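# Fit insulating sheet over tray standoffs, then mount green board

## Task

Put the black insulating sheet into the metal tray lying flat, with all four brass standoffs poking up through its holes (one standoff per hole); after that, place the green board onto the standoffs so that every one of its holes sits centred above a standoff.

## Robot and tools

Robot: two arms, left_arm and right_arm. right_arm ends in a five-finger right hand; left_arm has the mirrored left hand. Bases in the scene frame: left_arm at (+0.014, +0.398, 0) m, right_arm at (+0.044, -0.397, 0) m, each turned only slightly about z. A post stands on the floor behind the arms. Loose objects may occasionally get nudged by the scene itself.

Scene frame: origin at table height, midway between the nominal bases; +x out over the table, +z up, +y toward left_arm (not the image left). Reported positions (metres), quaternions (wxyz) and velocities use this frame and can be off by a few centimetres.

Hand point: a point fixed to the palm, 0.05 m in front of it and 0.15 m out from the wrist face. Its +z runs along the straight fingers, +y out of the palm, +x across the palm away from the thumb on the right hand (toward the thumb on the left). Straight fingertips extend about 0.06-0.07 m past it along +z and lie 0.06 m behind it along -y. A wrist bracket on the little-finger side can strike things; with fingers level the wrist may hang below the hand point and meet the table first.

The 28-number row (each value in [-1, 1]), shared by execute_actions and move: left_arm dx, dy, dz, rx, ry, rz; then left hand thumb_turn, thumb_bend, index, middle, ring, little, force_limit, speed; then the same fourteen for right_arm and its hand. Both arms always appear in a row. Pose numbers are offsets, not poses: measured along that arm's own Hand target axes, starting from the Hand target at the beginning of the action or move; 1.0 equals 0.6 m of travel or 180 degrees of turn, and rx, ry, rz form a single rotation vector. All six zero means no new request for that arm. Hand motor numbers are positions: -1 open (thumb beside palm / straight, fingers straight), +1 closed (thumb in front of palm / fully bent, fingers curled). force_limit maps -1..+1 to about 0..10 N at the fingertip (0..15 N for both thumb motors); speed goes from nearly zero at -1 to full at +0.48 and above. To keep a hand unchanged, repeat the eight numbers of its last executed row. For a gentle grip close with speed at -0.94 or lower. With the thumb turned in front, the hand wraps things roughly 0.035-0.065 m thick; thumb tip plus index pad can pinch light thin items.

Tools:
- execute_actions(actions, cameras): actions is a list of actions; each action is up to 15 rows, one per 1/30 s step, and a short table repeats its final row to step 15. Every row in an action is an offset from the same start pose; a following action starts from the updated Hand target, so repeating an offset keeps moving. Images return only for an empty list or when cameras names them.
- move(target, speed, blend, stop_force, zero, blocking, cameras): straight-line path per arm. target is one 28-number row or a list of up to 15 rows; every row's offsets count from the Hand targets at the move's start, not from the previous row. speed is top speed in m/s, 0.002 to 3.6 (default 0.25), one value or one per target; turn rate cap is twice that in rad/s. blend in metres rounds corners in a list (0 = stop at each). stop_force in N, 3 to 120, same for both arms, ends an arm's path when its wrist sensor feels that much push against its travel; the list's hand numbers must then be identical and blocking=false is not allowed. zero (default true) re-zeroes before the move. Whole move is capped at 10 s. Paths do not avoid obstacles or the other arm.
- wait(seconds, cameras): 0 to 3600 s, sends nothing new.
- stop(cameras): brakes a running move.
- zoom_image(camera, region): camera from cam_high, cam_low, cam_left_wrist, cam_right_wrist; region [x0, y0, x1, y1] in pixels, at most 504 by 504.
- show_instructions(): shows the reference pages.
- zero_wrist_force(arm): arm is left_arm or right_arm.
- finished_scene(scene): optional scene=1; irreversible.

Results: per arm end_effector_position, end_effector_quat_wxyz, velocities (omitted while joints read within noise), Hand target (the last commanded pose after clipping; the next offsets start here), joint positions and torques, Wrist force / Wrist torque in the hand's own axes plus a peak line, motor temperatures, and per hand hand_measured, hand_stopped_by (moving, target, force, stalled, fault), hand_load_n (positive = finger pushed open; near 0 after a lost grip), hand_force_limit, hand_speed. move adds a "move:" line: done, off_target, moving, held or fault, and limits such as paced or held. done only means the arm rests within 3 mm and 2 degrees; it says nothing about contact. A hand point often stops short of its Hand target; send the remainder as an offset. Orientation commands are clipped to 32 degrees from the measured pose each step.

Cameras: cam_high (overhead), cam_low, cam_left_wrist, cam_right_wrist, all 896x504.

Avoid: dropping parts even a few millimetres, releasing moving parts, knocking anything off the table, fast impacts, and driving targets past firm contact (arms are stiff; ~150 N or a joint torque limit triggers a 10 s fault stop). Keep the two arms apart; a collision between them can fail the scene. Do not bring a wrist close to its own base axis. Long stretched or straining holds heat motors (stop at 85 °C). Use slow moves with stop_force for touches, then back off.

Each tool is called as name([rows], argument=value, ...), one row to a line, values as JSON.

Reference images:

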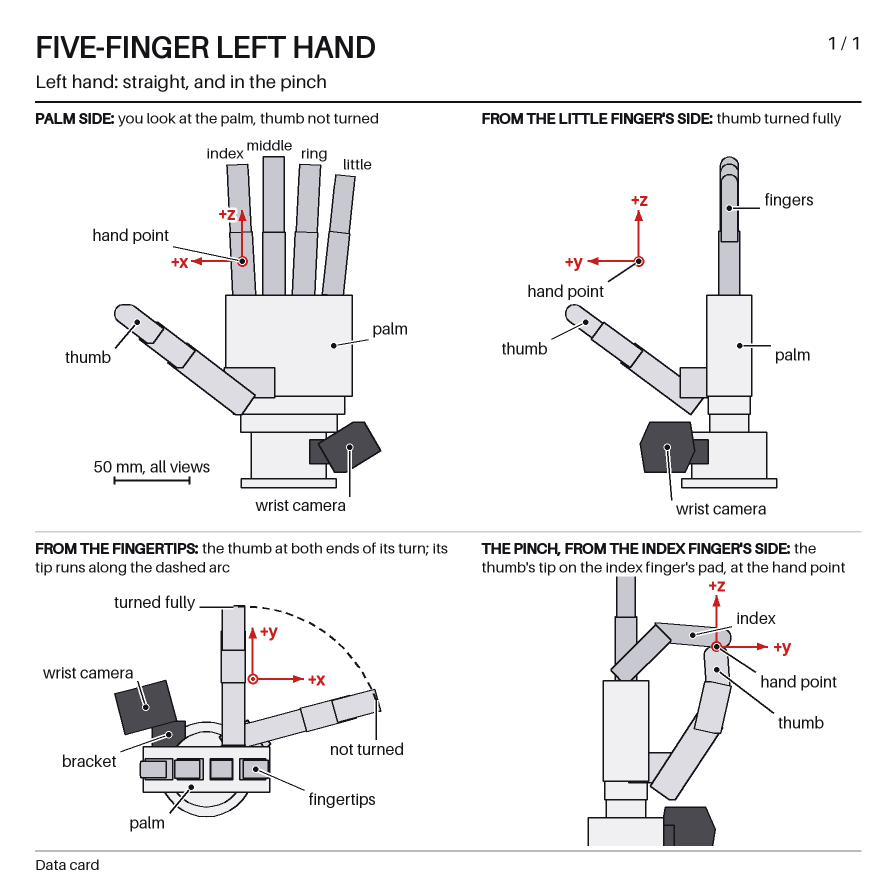

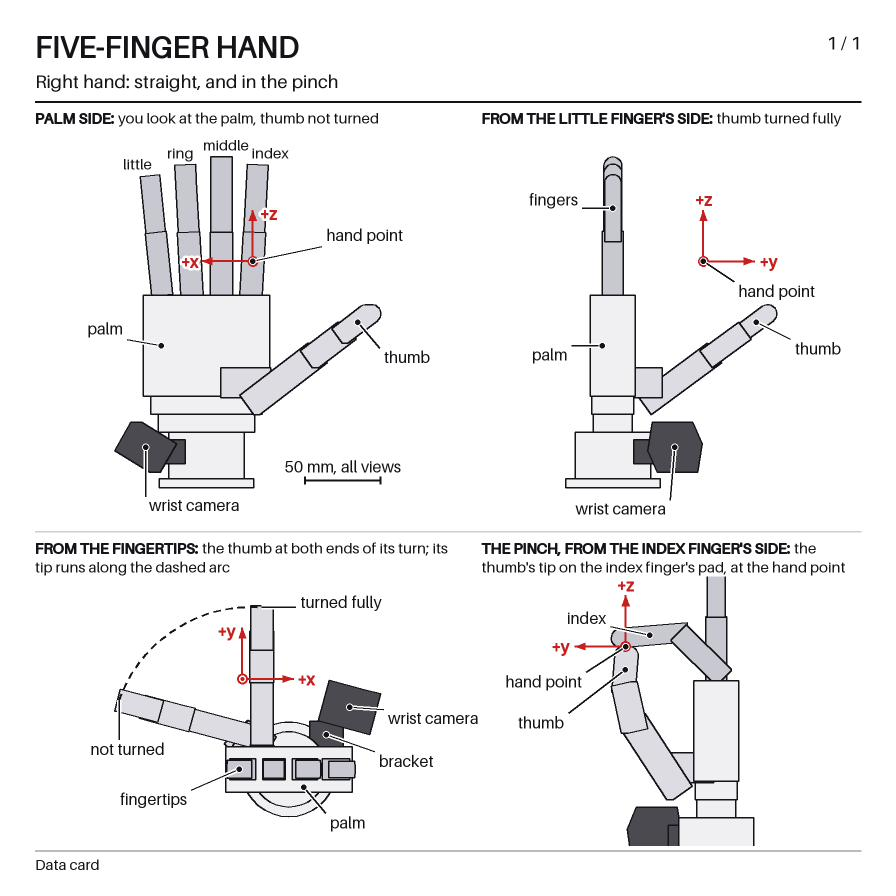

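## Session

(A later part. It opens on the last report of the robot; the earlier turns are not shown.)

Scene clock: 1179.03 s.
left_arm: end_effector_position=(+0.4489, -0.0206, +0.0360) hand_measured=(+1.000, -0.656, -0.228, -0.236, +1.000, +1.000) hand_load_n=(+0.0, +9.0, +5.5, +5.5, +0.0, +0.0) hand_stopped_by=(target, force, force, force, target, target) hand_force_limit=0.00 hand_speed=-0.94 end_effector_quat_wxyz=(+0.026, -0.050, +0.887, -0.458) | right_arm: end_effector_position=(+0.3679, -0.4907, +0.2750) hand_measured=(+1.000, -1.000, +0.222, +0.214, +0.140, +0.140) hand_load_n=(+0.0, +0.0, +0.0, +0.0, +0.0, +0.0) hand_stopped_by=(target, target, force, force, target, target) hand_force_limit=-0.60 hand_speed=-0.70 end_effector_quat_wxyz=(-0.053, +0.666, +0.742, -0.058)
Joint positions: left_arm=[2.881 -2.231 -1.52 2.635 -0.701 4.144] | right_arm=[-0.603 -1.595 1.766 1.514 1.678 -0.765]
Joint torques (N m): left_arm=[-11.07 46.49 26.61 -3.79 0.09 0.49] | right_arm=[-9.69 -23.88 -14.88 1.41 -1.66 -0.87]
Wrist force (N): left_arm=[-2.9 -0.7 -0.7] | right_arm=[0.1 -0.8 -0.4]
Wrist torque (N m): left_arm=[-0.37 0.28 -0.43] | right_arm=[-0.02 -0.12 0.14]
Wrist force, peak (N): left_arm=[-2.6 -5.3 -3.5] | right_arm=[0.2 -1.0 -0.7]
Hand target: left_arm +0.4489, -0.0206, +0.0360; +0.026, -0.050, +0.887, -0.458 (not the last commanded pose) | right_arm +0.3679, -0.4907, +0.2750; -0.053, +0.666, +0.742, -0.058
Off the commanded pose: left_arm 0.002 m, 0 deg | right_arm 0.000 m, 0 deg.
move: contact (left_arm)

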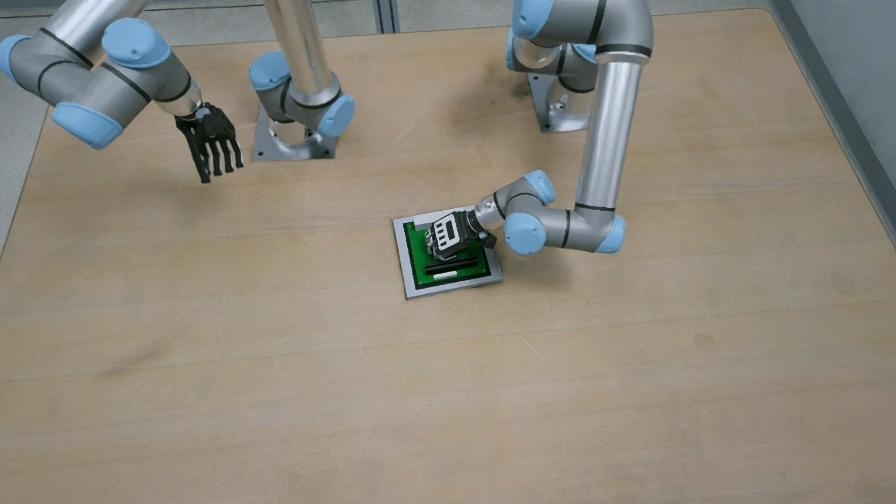

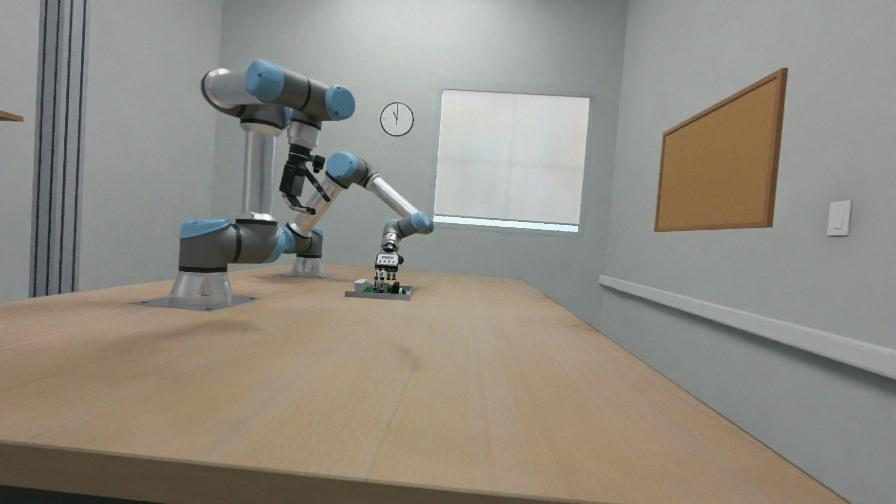

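move(target=[0,-0.00039,0.00054,0,-0.00068,-0.00048,1,-0.55,0.05,0.05,1,1,0.0,-0.94,0,0,0,0,0,0,1,-1,0.3,0.3,0.14,0.14,-0.6,-0.7], speed=0.01, cameras=["cam_high"])

zoom_image(camera="cam_high", region=[414, 276, 426, 288])

zoom_image(camera="cam_high", region=[403, 221, 415, 233])

zoom_image(camera="cam_high", region=[478, 265, 490, 277])

Scene clock: 1211.57 s.
left_arm: end_effector_position=(+0.4490, -0.0211, +0.0360) hand_measured=(+1.000, -0.656, -0.228, -0.236, +1.000, +1.000) hand_load_n=(+0.0, +9.0, +6.0, +6.0, +0.0, +0.5) hand_stopped_by=(target, force, force, force, target, target) hand_force_limit=0.00 hand_speed=-0.94 end_effector_quat_wxyz=(+0.027, -0.052, +0.887, -0.458) | right_arm: end_effector_position=(+0.3679, -0.4907, +0.2750) hand_measured=(+1.000, -1.000, +0.222, +0.214, +0.140, +0.140) hand_load_n=(+0.0, -0.5, +0.0, +0.0, +0.0, +0.0) hand_stopped_by=(target, target, force, force, target, target) hand_force_limit=-0.60 hand_speed=-0.70 end_effector_quat_wxyz=(-0.053, +0.666, +0.742, -0.058)
Joint positions: left_arm=[2.88 -2.23 -1.521 2.639 -0.703 4.139] | right_arm=[-0.603 -1.595 1.766 1.514 1.678 -0.765]
Joint torques (N m): left_arm=[-7.73 40.35 2.23 -3.12 0.99 1.29] | right_arm=[-8.87 -24.9 -15.81 1.35 -1.58 -0.95]
Wrist force (N): left_arm=[-3.3 -0.8 0.6] | right_arm=[-0.1 -0.8 -0.5]
Wrist torque (N m): left_arm=[-0.40 0.34 -0.29] | right_arm=[-0.02 -0.11 0.14]
Wrist force, peak (N): left_arm=[-3.2 -1.7 -0.8] | right_arm=[0.2 -1.1 -0.6]
Hand target: left_arm +0.4489, -0.0210, +0.0360; +0.027, -0.052, +0.887, -0.458 | right_arm +0.3679, -0.4907, +0.2750; -0.053, +0.666, +0.742, -0.058
Off the commanded pose: left_arm 0.000 m, 0 deg | right_arm 0.000 m, 0 deg.
move: done

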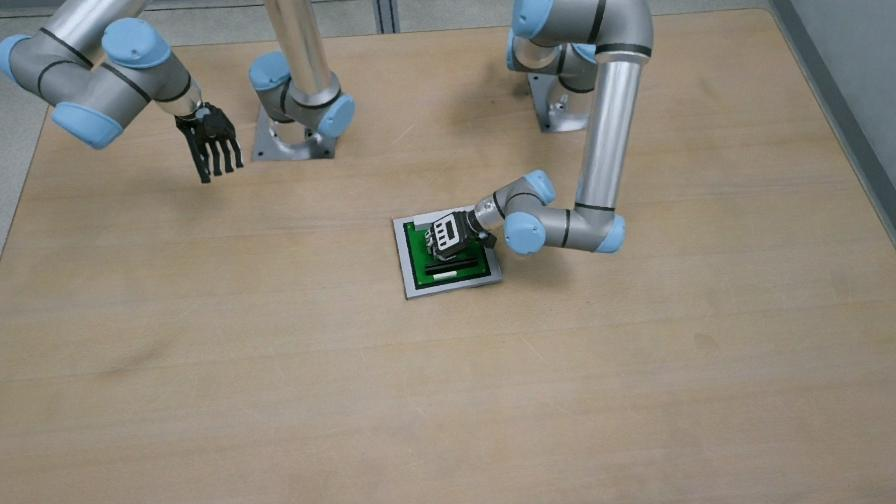

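Scaled by 42.000 from the camera's image (finer frame: 1280x720).

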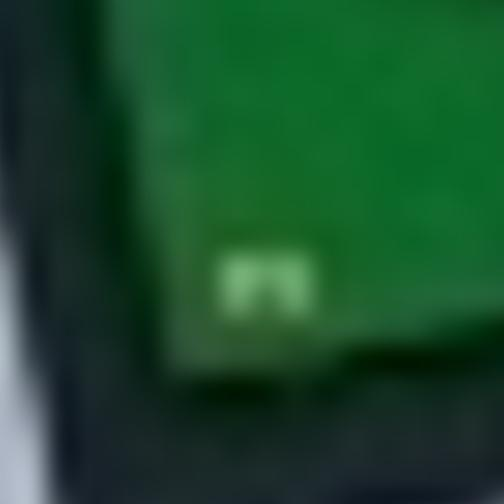

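Scaled by 42.000 from the camera's image (finer frame: 1280x720).

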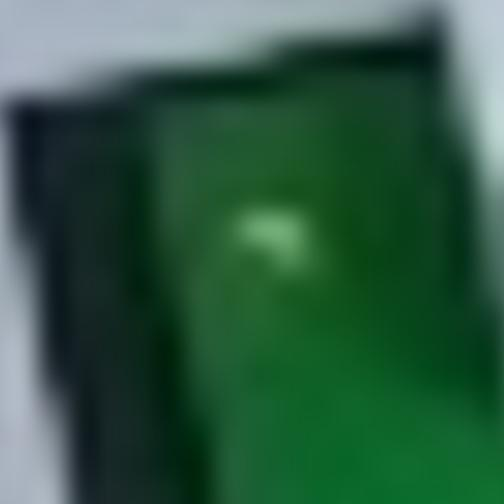

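Scaled by 42.000 from the camera's image (finer frame: 1280x720).

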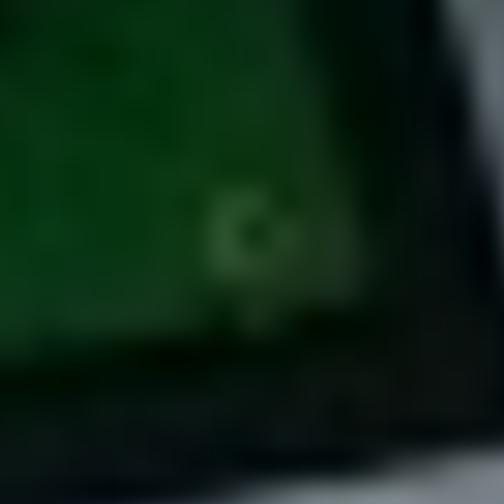

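move(target=[0,0,0,0,0,0,1,-0.55,-0.5,-0.5,1,1,0.0,-0.94,0,0,0,0,0,0,1,-1,0.3,0.3,0.14,0.14,-0.6,-0.7])

move(target=[0,0,0,0,0,0,1,-0.85,-0.6,-0.6,1,1,0.0,-0.85,0,0,0,0,0,0,1,-1,0.3,0.3,0.14,0.14,-0.6,-0.7], cameras=["cam_high","cam_low","cam_left_wrist"])

zoom_image(camera="cam_high", region=[414, 276, 426, 288])

zoom_image(camera="cam_high", region=[403, 221, 415, 233])

zoom_image(camera="cam_high", region=[478, 265, 490, 277])

Scene clock: 1219.97 s.
left_arm: end_effector_position=(+0.4489, -0.0210, +0.0359) hand_measured=(+1.000, -0.656, -0.500, -0.500, +1.000, +1.000) hand_load_n=(+0.0, +2.0, +0.0, +0.0, +0.0, +0.0) hand_stopped_by=(target, force, target, target, target, target) hand_force_limit=0.00 hand_speed=-0.94 end_effector_quat_wxyz=(+0.027, -0.052, +0.887, -0.458) | right_arm: end_effector_position=(+0.3679, -0.4907, +0.2750) hand_measured=(+1.000, -1.000, +0.222, +0.214, +0.140, +0.140) hand_load_n=(+0.0, +0.0, +0.5, +0.0, +0.0, +0.0) hand_stopped_by=(target, target, force, force, target, target) hand_force_limit=-0.60 hand_speed=-0.70 end_effector_quat_wxyz=(-0.053, +0.666, +0.742, -0.058)
Joint positions: left_arm=[2.88 -2.23 -1.521 2.638 -0.703 4.139] | right_arm=[-0.603 -1.595 1.766 1.514 1.678 -0.765]
Joint torques (N m): left_arm=[13.14 41.61 7.45 -2.91 3.56 1.29] | right_arm=[-8.42 -24.94 -14.53 1.43 -1.76 -0.76]
Wrist force (N): left_arm=[-2.8 -0.6 0.3] | right_arm=[0.1 -0.8 -0.5]
Wrist torque (N m): left_arm=[-0.24 0.32 -0.27] | right_arm=[-0.02 -0.13 0.15]
Wrist force, peak (N): left_arm=[-2.8 1.8 2.8] | right_arm=[0.1 -1.0 -0.6]
Hand target: left_arm +0.4489, -0.0210, +0.0360; +0.027, -0.052, +0.887, -0.458 | right_arm +0.3679, -0.4907, +0.2750; -0.053, +0.666, +0.742, -0.058
Off the commanded pose: left_arm 0.000 m, 0 deg | right_arm 0.000 m, 0 deg.
move: done

Scene clock: 1221.13 s.
left_arm: end_effector_position=(+0.4489, -0.0210, +0.0360) hand_measured=(+1.000, -0.850, -0.600, -0.600, +1.000, +1.000) hand_load_n=(+0.0, +0.0, +0.0, +0.0, +0.0, +0.0) hand_stopped_by=(target, target, target, target, target, target) hand_force_limit=0.00 hand_speed=-0.85 end_effector_quat_wxyz=(+0.027, -0.052, +0.887, -0.458) | right_arm: end_effector_position=(+0.3679, -0.4907, +0.2750) hand_measured=(+1.000, -1.000, +0.222, +0.214, +0.140, +0.140) hand_load_n=(+0.0, +0.0, +0.0, +0.0, +0.0, +0.0) hand_stopped_by=(target, target, force, force, target, target) hand_force_limit=-0.60 hand_speed=-0.70 end_effector_quat_wxyz=(-0.053, +0.666, +0.742, -0.058)
Joint positions: left_arm=[2.88 -2.23 -1.521 2.638 -0.703 4.139] | right_arm=[-0.603 -1.595 1.766 1.514 1.678 -0.765]
Joint torques (N m): left_arm=[13.08 46.29 10.2 -2.59 3.54 1.27] | right_arm=[-7.68 -24.75 -13.55 1.39 -1.71 -0.89]
Wrist force (N): left_arm=[-2.6 -2.6 0.7] | right_arm=[0.1 -0.8 -0.6]
Wrist torque (N m): left_arm=[-0.34 0.31 -0.24] | right_arm=[-0.01 -0.12 0.15]
Wrist force, peak (N): left_arm=[-3.0 -2.6 0.6] | right_arm=[-0.2 -1.0 -0.6]
Hand target: left_arm +0.4489, -0.0210, +0.0360; +0.027, -0.052, +0.887, -0.458 | right_arm +0.3679, -0.4907, +0.2750; -0.053, +0.666, +0.742, -0.058
Off the commanded pose: left_arm 0.000 m, 0 deg | right_arm 0.000 m, 0 deg.
move: done
cam_left_wrist: T_world_to_cam=[[-0.17563, -0.60351, 0.77778, 0.03658], [-0.88141, 0.4483, 0.14882, 0.39593], [-0.43849, -0.6594, -0.61067, 0.3207]] pos_world=[0.49603, 0.05605, 0.10847]

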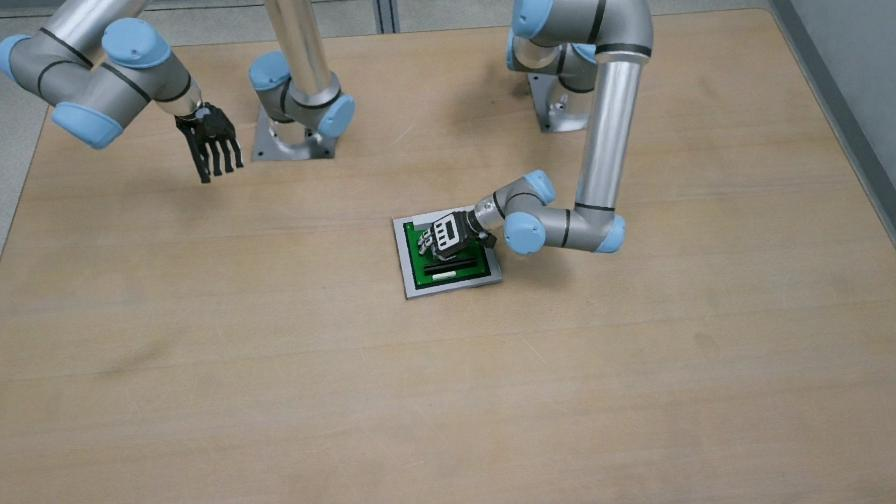

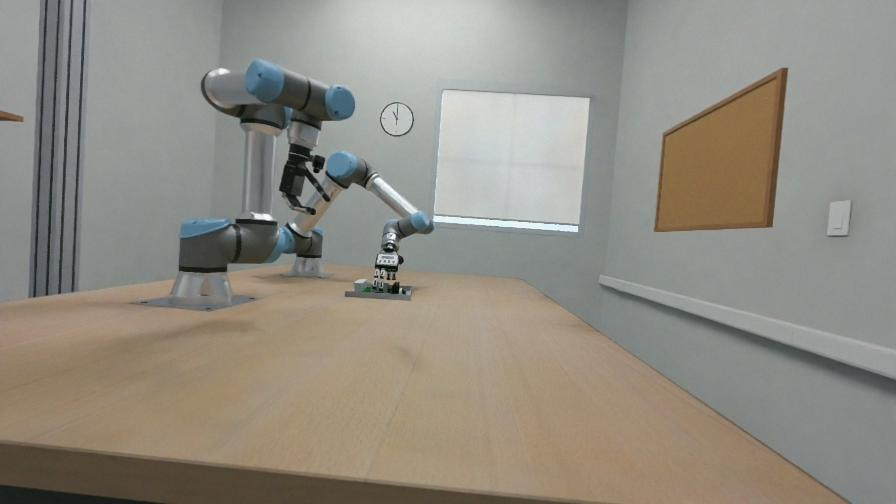

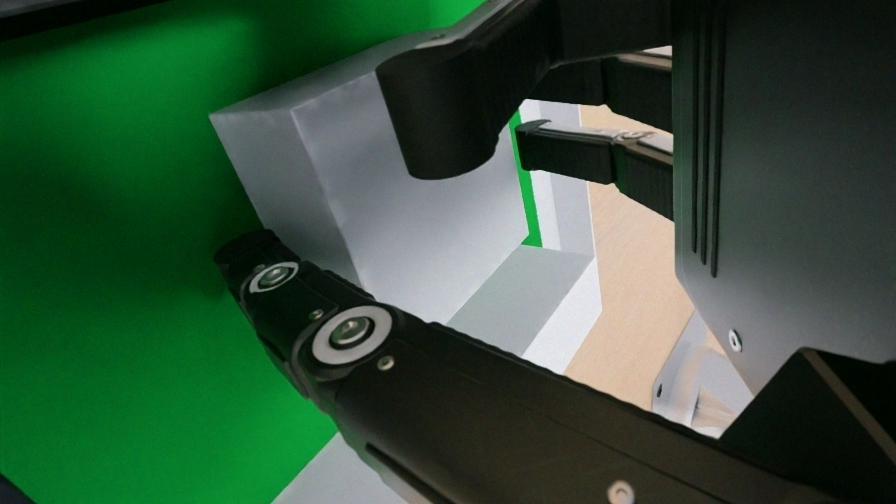

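Scaled by 42.000 from the camera's image (finer frame: 1280x720).

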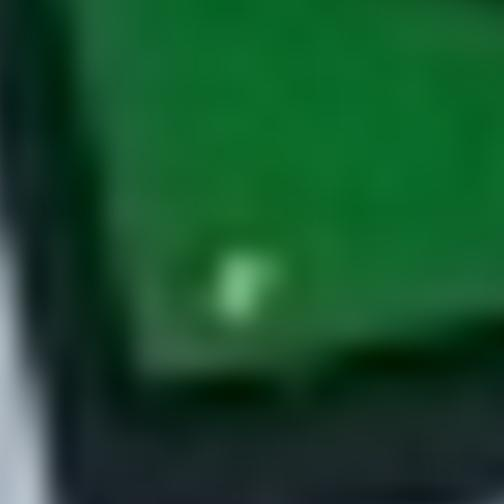

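Scaled by 42.000 from the camera's image (finer frame: 1280x720).

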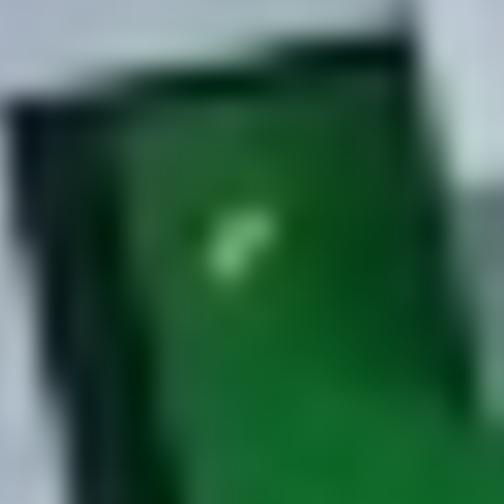

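Scaled by 42.000 from the camera's image (finer frame: 1280x720).

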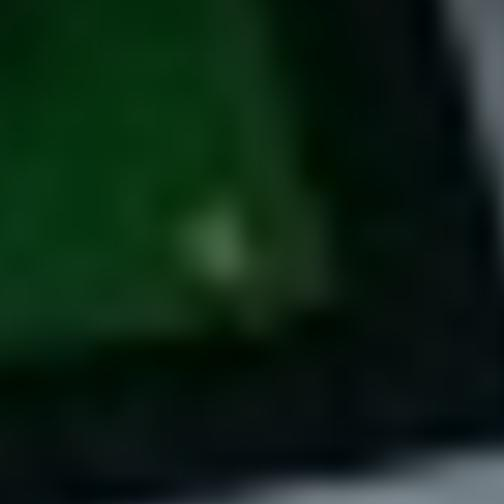

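execute_actions(actions=[])

zoom_image(camera="cam_high", region=[414, 276, 426, 288])

zoom_image(camera="cam_high", region=[403, 221, 415, 233])

zoom_image(camera="cam_high", region=[478, 265, 490, 277])

Scene clock: 1236.30 s.
left_arm: end_effector_position=(+0.4489, -0.0210, +0.0360) hand_measured=(+1.000, -0.850, -0.600, -0.600, +1.000, +1.000) hand_load_n=(+0.0, +0.0, +0.0, +0.0, +0.0, +0.0) hand_stopped_by=(target, target, target, target, target, target) hand_force_limit=0.00 hand_speed=-0.85 end_effector_quat_wxyz=(+0.027, -0.052, +0.887, -0.458) | right_arm: end_effector_position=(+0.3679, -0.4907, +0.2750) hand_measured=(+1.000, -1.000, +0.222, +0.214, +0.140, +0.140) hand_load_n=(+0.0, -0.5, +0.0, +0.0, +0.0, +0.0) hand_stopped_by=(target, target, force, force, target, target) hand_force_limit=-0.60 hand_speed=-0.70 end_effector_quat_wxyz=(-0.053, +0.666, +0.742, -0.058)
Joint positions: left_arm=[2.88 -2.23 -1.521 2.638 -0.703 4.139] | right_arm=[-0.603 -1.595 1.766 1.514 1.678 -0.765]
Joint velocities: within noise
Joint torques (N m): left_arm=[13.14 46.4 18.85 -0.86 3.52 1.42] | right_arm=[-8.31 -25.53 -14.06 1.56 -1.6 -0.88]
Motor temperatures (°C): left_arm=[27 29 27 37 32 40] | right_arm=[29 30 28 37 36 36]
Wrist force (N): left_arm=[-2.5 -2.6 0.6] | right_arm=[0.2 -0.8 -0.5]
Wrist torque (N m): left_arm=[-0.34 0.29 -0.23] | right_arm=[-0.01 -0.14 0.16]
Wrist force, peak (N): left_arm=[-2.9 -2.9 0.5] | right_arm=[-0.1 -1.1 -0.6]
Hand target: left_arm +0.4489, -0.0210, +0.0360; +0.027, -0.052, +0.887, -0.458 | right_arm +0.3679, -0.4907, +0.2750; -0.053, +0.666, +0.742, -0.058
Off the commanded pose: left_arm 0.000 m, 0 deg | right_arm 0.000 m, 0 deg.
camera_calibration:
cam_left_wrist: T_world_to_cam=[[-0.17561, -0.60351, 0.77777, 0.03657], [-0.88141, 0.44829, 0.14884, 0.39593], [-0.43849, -0.6594, -0.61067, 0.3207]] pos_world=[0.49603, 0.05605, 0.10847]
cam_right_wrist: T_world_to_cam=[[0.91183, 0.36918, -0.17966, -0.10124], [0.40794, -0.76519, 0.49806, -0.6695], [0.0464, -0.52743, -0.84833, 0.07136]] pos_world=[0.36212, -0.43729, 0.3758]

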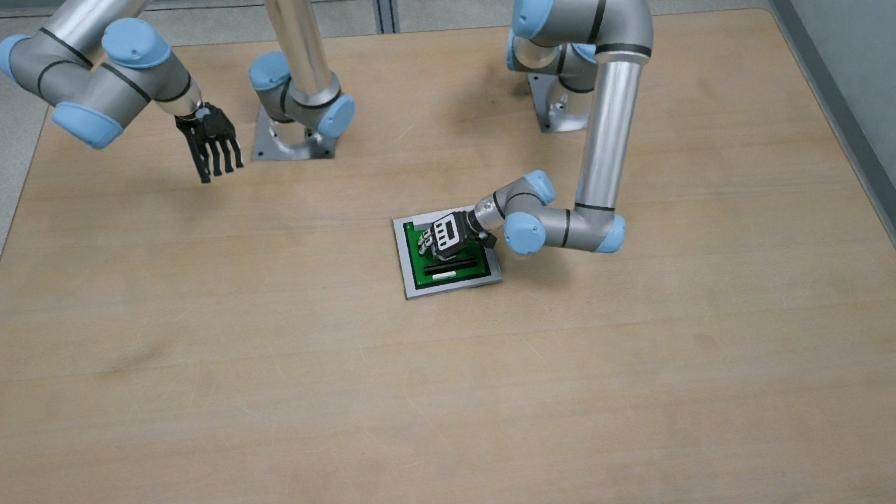

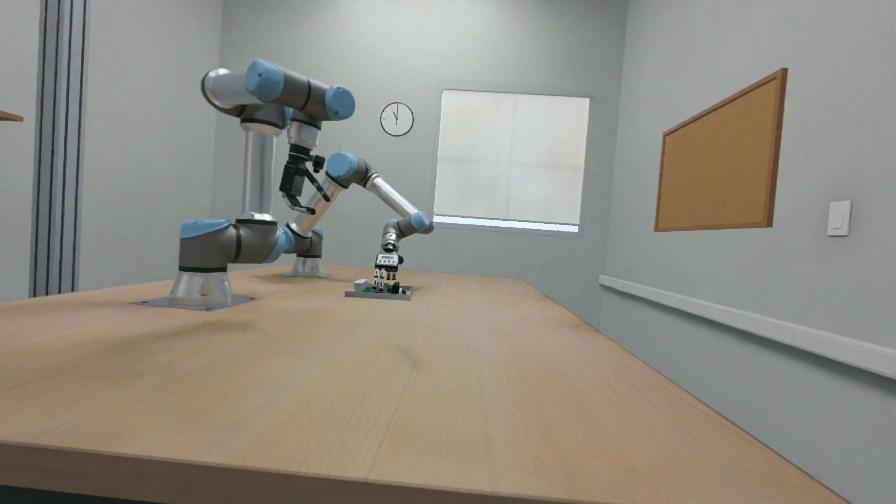

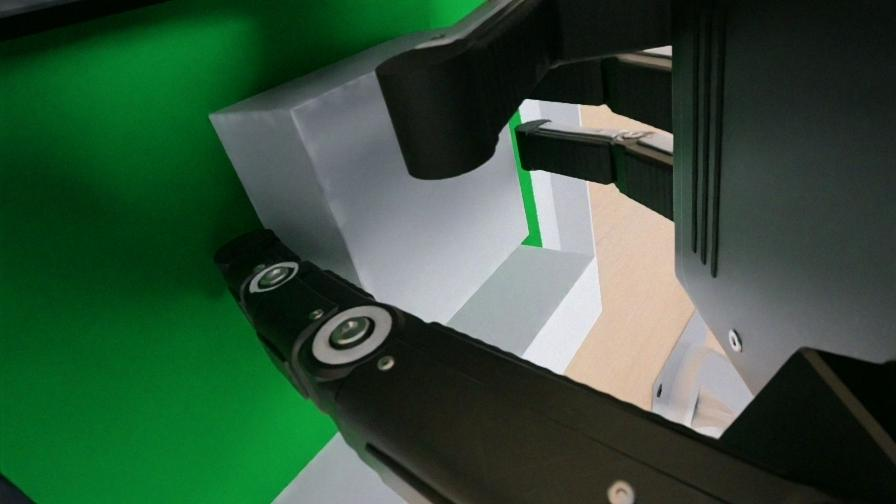

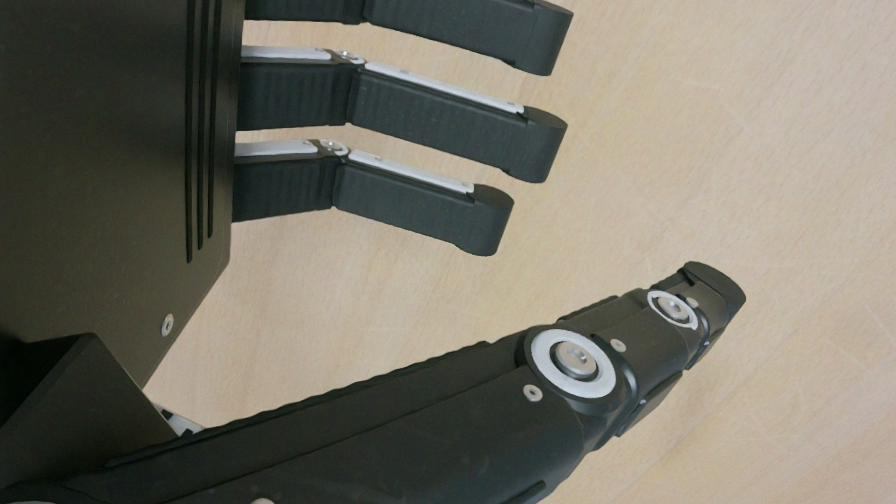

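Scaled by 42.000 from the camera's image (finer frame: 1280x720).

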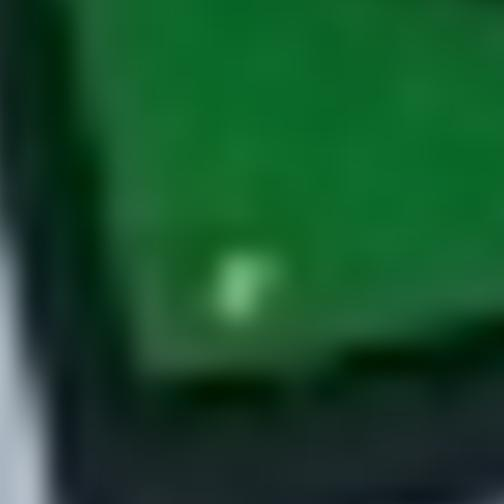

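Scaled by 42.000 from the camera's image (finer frame: 1280x720).

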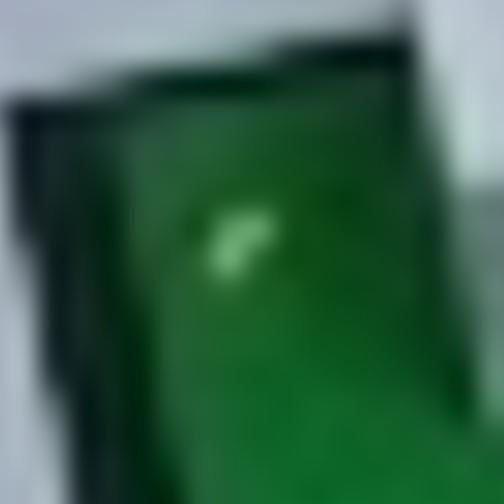

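Scaled by 42.000 from the camera's image (finer frame: 1280x720).

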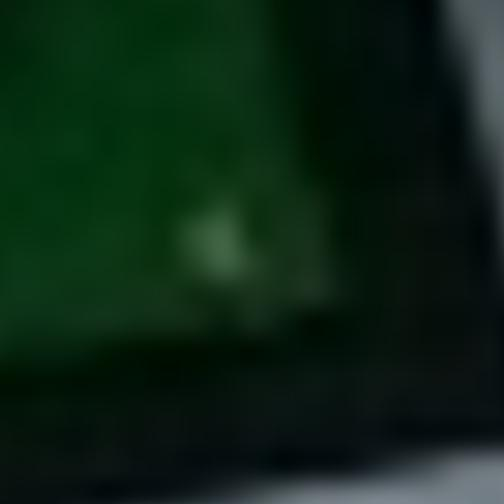

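move(target=[0,0,0,0,0,0,1,-0.85,-0.32,-0.32,1,1,-0.6,-0.94,0,0,0,0,0,0,1,-1,0.3,0.3,0.14,0.14,-0.6,-0.7], cameras=["cam_high","cam_left_wrist"])

zoom_image(camera="cam_high", region=[414, 276, 426, 288])

Scene clock: 1244.90 s.
left_arm: end_effector_position=(+0.4489, -0.0210, +0.0360) hand_measured=(+1.000, -0.850, -0.320, -0.320, +1.000, +1.000) hand_load_n=(+0.0, +0.0, +0.0, +0.0, +0.0, +0.0) hand_stopped_by=(target, target, target, target, target, target) hand_force_limit=-0.60 hand_speed=-0.94 end_effector_quat_wxyz=(+0.027, -0.052, +0.887, -0.458) | right_arm: end_effector_position=(+0.3679, -0.4907, +0.2750) hand_measured=(+1.000, -1.000, +0.222, +0.214, +0.140, +0.140) hand_load_n=(+0.0, +0.0, +0.0, +0.0, +0.0, +0.0) hand_stopped_by=(target, target, force, force, target, target) hand_force_limit=-0.60 hand_speed=-0.70 end_effector_quat_wxyz=(-0.053, +0.666, +0.742, -0.058)
Joint positions: left_arm=[2.88 -2.23 -1.521 2.638 -0.703 4.139] | right_arm=[-0.603 -1.595 1.766 1.514 1.678 -0.765]
Joint torques (N m): left_arm=[13.11 46 24.28 -0.34 3.47 1.08] | right_arm=[-9.5 -24.86 -15.57 1.59 -1.76 -0.68]
Wrist force (N): left_arm=[-2.6 -2.5 0.5] | right_arm=[0.0 -0.8 -0.5]
Wrist torque (N m): left_arm=[-0.31 0.30 -0.24] | right_arm=[-0.02 -0.12 0.14]
Wrist force, peak (N): left_arm=[-3.0 -2.8 0.6] | right_arm=[0.1 -1.0 -0.6]
Hand target: left_arm +0.4489, -0.0210, +0.0360; +0.027, -0.052, +0.887, -0.458 | right_arm +0.3679, -0.4907, +0.2750; -0.053, +0.666, +0.742, -0.058
Off the commanded pose: left_arm 0.000 m, 0 deg | right_arm 0.000 m, 0 deg.
move: done
cam_left_wrist: T_world_to_cam=[[-0.17561, -0.60351, 0.77777, 0.03657], [-0.88141, 0.44829, 0.14884, 0.39593], [-0.43849, -0.6594, -0.61067, 0.3207]] pos_world=[0.49603, 0.05605, 0.10847]

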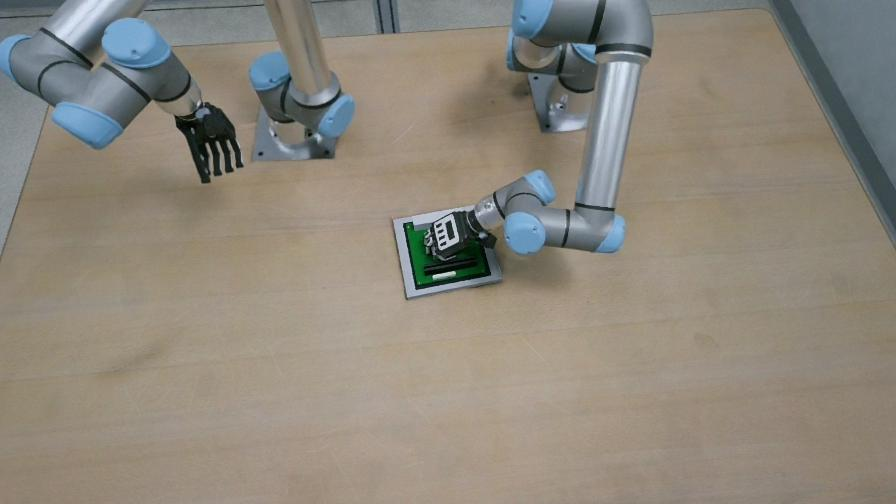

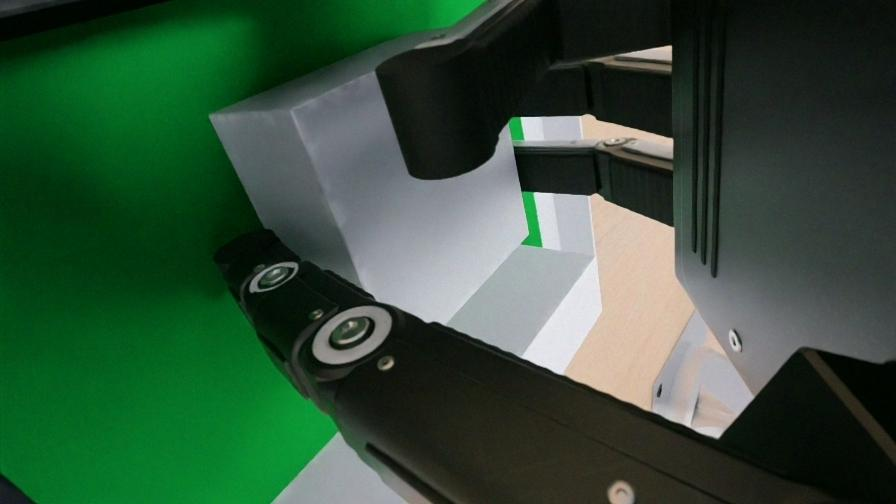

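Scaled by 42.000 from the camera's image (finer frame: 1280x720).

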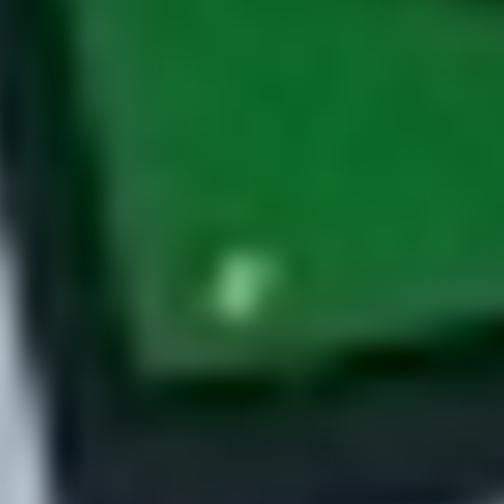

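move(target=[0,0,0,0,0,0,1,-0.85,-0.15,-0.15,1,1,-0.92,-0.97,0,0,0,0,0,0,1,-1,0.3,0.3,0.14,0.14,-0.6,-0.7], cameras=["cam_high","cam_left_wrist"])

zoom_image(camera="cam_high", region=[414, 276, 426, 288])

Scene clock: 1250.37 s.
left_arm: end_effector_position=(+0.4489, -0.0210, +0.0360) hand_measured=(+1.000, -0.850, -0.274, -0.278, +1.000, +1.000) hand_load_n=(+0.0, +0.0, +0.5, +0.5, +0.0, +0.0) hand_stopped_by=(target, target, force, force, target, target) hand_force_limit=-0.92 hand_speed=-0.97 end_effector_quat_wxyz=(+0.027, -0.052, +0.887, -0.458) | right_arm: end_effector_position=(+0.3679, -0.4907, +0.2750) hand_measured=(+1.000, -1.000, +0.222, +0.214, +0.140, +0.140) hand_load_n=(+0.0, +0.0, +0.0, +0.0, +0.0, +0.0) hand_stopped_by=(target, target, force, force, target, target) hand_force_limit=-0.60 hand_speed=-0.70 end_effector_quat_wxyz=(-0.053, +0.666, +0.742, -0.058)
Joint positions: left_arm=[2.88 -2.23 -1.521 2.638 -0.703 4.139] | right_arm=[-0.603 -1.595 1.766 1.514 1.678 -0.765]
Joint torques (N m): left_arm=[13.36 46.74 23.58 -0.31 3.42 1.14] | right_arm=[-8.6 -24.34 -15.33 1.62 -1.59 -0.66]
Wrist force (N): left_arm=[-2.4 -3.6 1.3] | right_arm=[0.0 -0.6 -0.6]
Wrist torque (N m): left_arm=[-0.38 0.30 -0.22] | right_arm=[0.01 -0.12 0.15]
Wrist force, peak (N): left_arm=[-2.8 -3.8 1.3] | right_arm=[0.2 -1.1 -0.5]
Hand target: left_arm +0.4489, -0.0210, +0.0360; +0.027, -0.052, +0.887, -0.458 | right_arm +0.3679, -0.4907, +0.2750; -0.053, +0.666, +0.742, -0.058
Off the commanded pose: left_arm 0.000 m, 0 deg | right_arm 0.000 m, 0 deg.
move: done
cam_left_wrist: T_world_to_cam=[[-0.17561, -0.60351, 0.77777, 0.03657], [-0.88141, 0.44829, 0.14884, 0.39593], [-0.43849, -0.6594, -0.61067, 0.3207]] pos_world=[0.49603, 0.05605, 0.10847]

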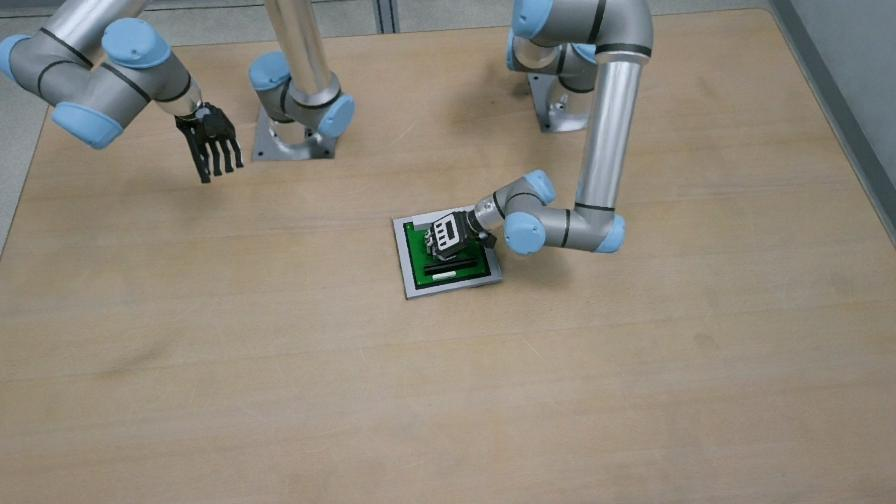

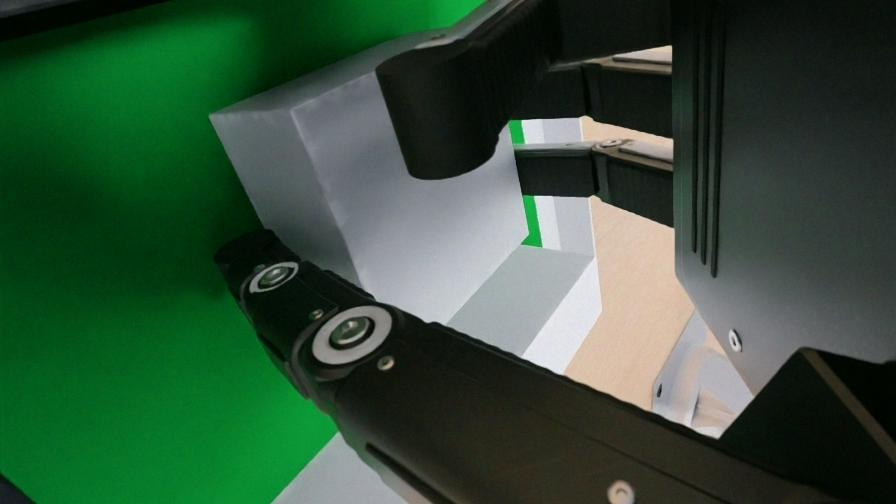

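Scaled by 42.000 from the camera's image (finer frame: 1280x720).

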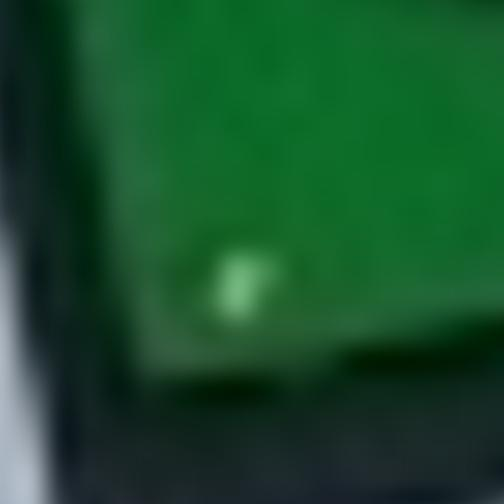

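move(target=[0,0.000772,-0.001087,0,0,0,1,-0.85,-0.15,-0.15,1,1,-0.92,-0.97,0,0,0,0,0,0,1,-1,0.3,0.3,0.14,0.14,-0.6,-0.7], speed=0.01, cameras=["cam_high"])

zoom_image(camera="cam_high", region=[414, 276, 426, 288])

zoom_image(camera="cam_high", region=[403, 221, 415, 233])

Scene clock: 1254.67 s.
left_arm: end_effector_position=(+0.4489, -0.0202, +0.0360) hand_measured=(+1.000, -0.850, -0.274, -0.278, +1.000, +1.000) hand_load_n=(+0.0, +0.0, +1.0, +1.0, +0.0, +0.0) hand_stopped_by=(target, target, force, force, target, target) hand_force_limit=-0.92 hand_speed=-0.97 end_effector_quat_wxyz=(+0.027, -0.052, +0.887, -0.458) | right_arm: end_effector_position=(+0.3679, -0.4907, +0.2750) hand_measured=(+1.000, -1.000, +0.222, +0.214, +0.140, +0.140) hand_load_n=(+0.0, +0.0, +0.0, +0.0, +0.0, +0.0) hand_stopped_by=(target, target, force, force, target, target) hand_force_limit=-0.60 hand_speed=-0.70 end_effector_quat_wxyz=(-0.053, +0.666, +0.742, -0.058)
Joint positions: left_arm=[2.882 -2.229 -1.523 2.638 -0.702 4.141] | right_arm=[-0.603 -1.595 1.766 1.514 1.678 -0.765]
Joint torques (N m): left_arm=[-3.15 39.09 0.82 -4.33 2.37 -1.25] | right_arm=[-8.16 -23.98 -14.6 1.6 -1.45 -0.65]
Wrist force (N): left_arm=[-3.8 -3.6 1.6] | right_arm=[0.2 -0.9 -0.5]
Wrist torque (N m): left_arm=[-0.37 0.39 -0.40] | right_arm=[-0.03 -0.15 0.15]
Wrist force, peak (N): left_arm=[-3.8 -4.2 1.6] | right_arm=[0.0 -1.1 -0.6]
Hand target: left_arm +0.4488, -0.0202, +0.0360; +0.027, -0.052, +0.887, -0.458 | right_arm +0.3679, -0.4907, +0.2750; -0.053, +0.666, +0.742, -0.058
Off the commanded pose: left_arm 0.000 m, 0 deg | right_arm 0.000 m, 0 deg.
move: done

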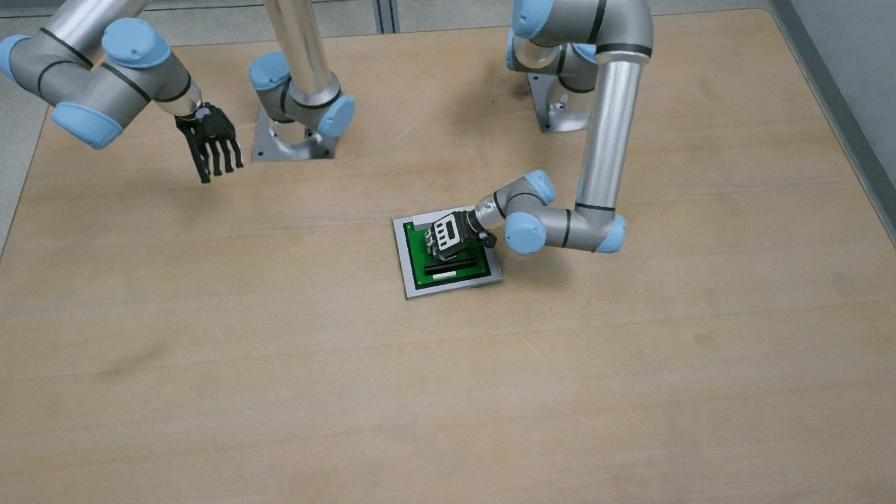

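Scaled by 42.000 from the camera's image (finer frame: 1280x720).

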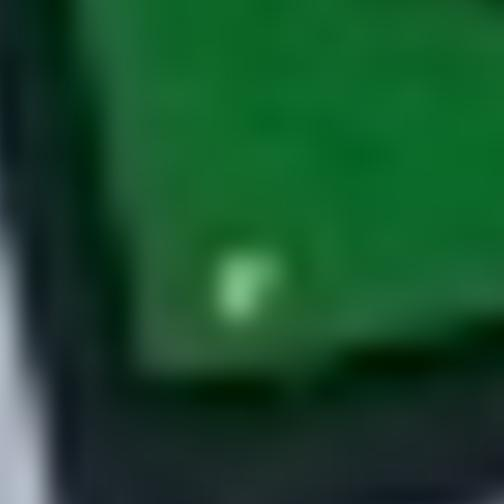

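Scaled by 42.000 from the camera's image (finer frame: 1280x720).

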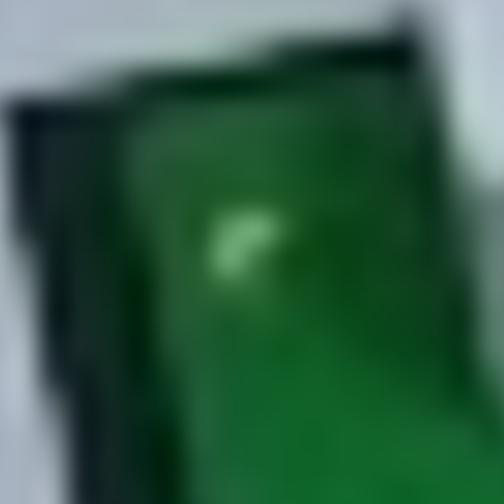

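move(target=[0,0.000386,-0.000543,0,0,0,1,-0.85,-0.15,-0.15,1,1,-0.92,-0.97,0,0,0,0,0,0,1,-1,0.3,0.3,0.14,0.14,-0.6,-0.7], speed=0.01, cameras=["cam_high"])

zoom_image(camera="cam_high", region=[414, 276, 426, 288])

zoom_image(camera="cam_high", region=[403, 221, 415, 233])

Scene clock: 1258.13 s.
left_arm: end_effector_position=(+0.4487, -0.0198, +0.0359) hand_measured=(+1.000, -0.850, -0.274, -0.278, +1.000, +1.000) hand_load_n=(+0.0, +0.0, +1.0, +1.0, +0.0, +0.0) hand_stopped_by=(target, target, force, force, target, target) hand_force_limit=-0.92 hand_speed=-0.97 end_effector_quat_wxyz=(+0.027, -0.052, +0.887, -0.458) | right_arm: end_effector_position=(+0.3679, -0.4907, +0.2750) hand_measured=(+1.000, -1.000, +0.222, +0.214, +0.140, +0.140) hand_load_n=(+0.0, +0.0, +0.0, +0.0, +0.0, +0.0) hand_stopped_by=(target, target, force, force, target, target) hand_force_limit=-0.60 hand_speed=-0.70 end_effector_quat_wxyz=(-0.053, +0.666, +0.742, -0.058)
Joint positions: left_arm=[2.882 -2.229 -1.524 2.637 -0.702 4.142] | right_arm=[-0.603 -1.595 1.766 1.514 1.678 -0.765]
Joint torques (N m): left_arm=[14.17 46.31 11.77 -2.66 3.58 0.09] | right_arm=[-8.3 -25.16 -15.48 1.69 -1.63 -0.48]
Wrist force (N): left_arm=[-2.0 -3.1 1.9] | right_arm=[-0.1 -0.8 -0.4]
Wrist torque (N m): left_arm=[-0.27 0.33 -0.39] | right_arm=[-0.03 -0.11 0.14]
Wrist force, peak (N): left_arm=[-3.3 -6.0 1.6] | right_arm=[-0.1 -1.1 -0.7]
Hand target: left_arm +0.4488, -0.0198, +0.0360; +0.027, -0.052, +0.887, -0.458 | right_arm +0.3679, -0.4907, +0.2750; -0.053, +0.666, +0.742, -0.058
Off the commanded pose: left_arm 0.000 m, 0 deg | right_arm 0.000 m, 0 deg.
move: done

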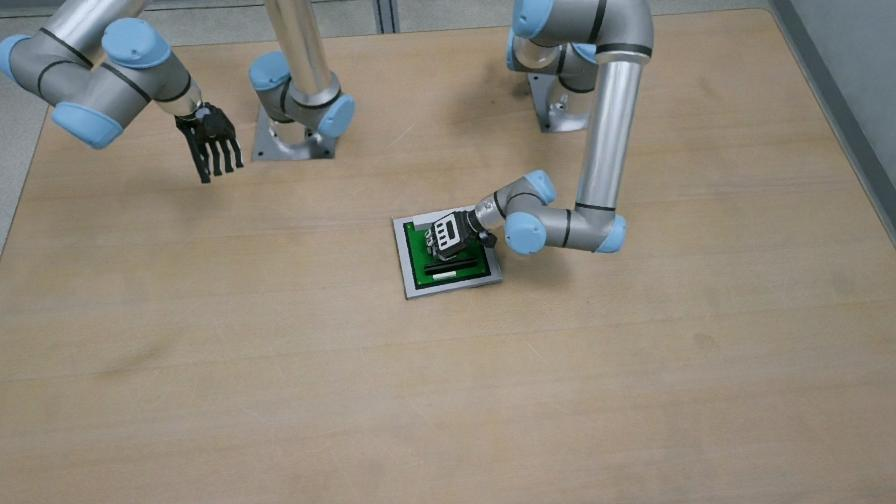

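Scaled by 42.000 from the camera's image (finer frame: 1280x720).

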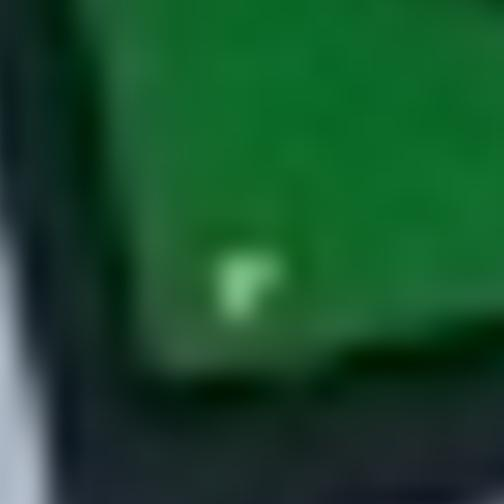

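Scaled by 42.000 from the camera's image (finer frame: 1280x720).

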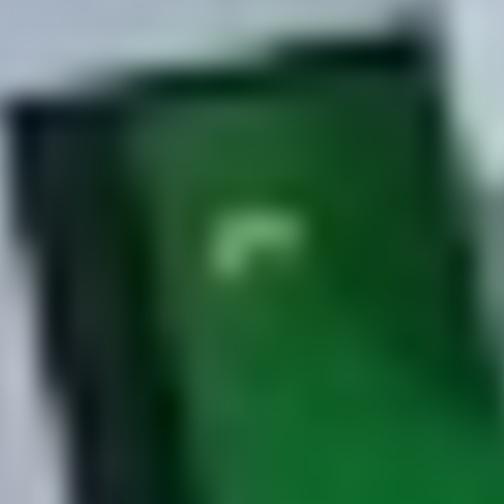

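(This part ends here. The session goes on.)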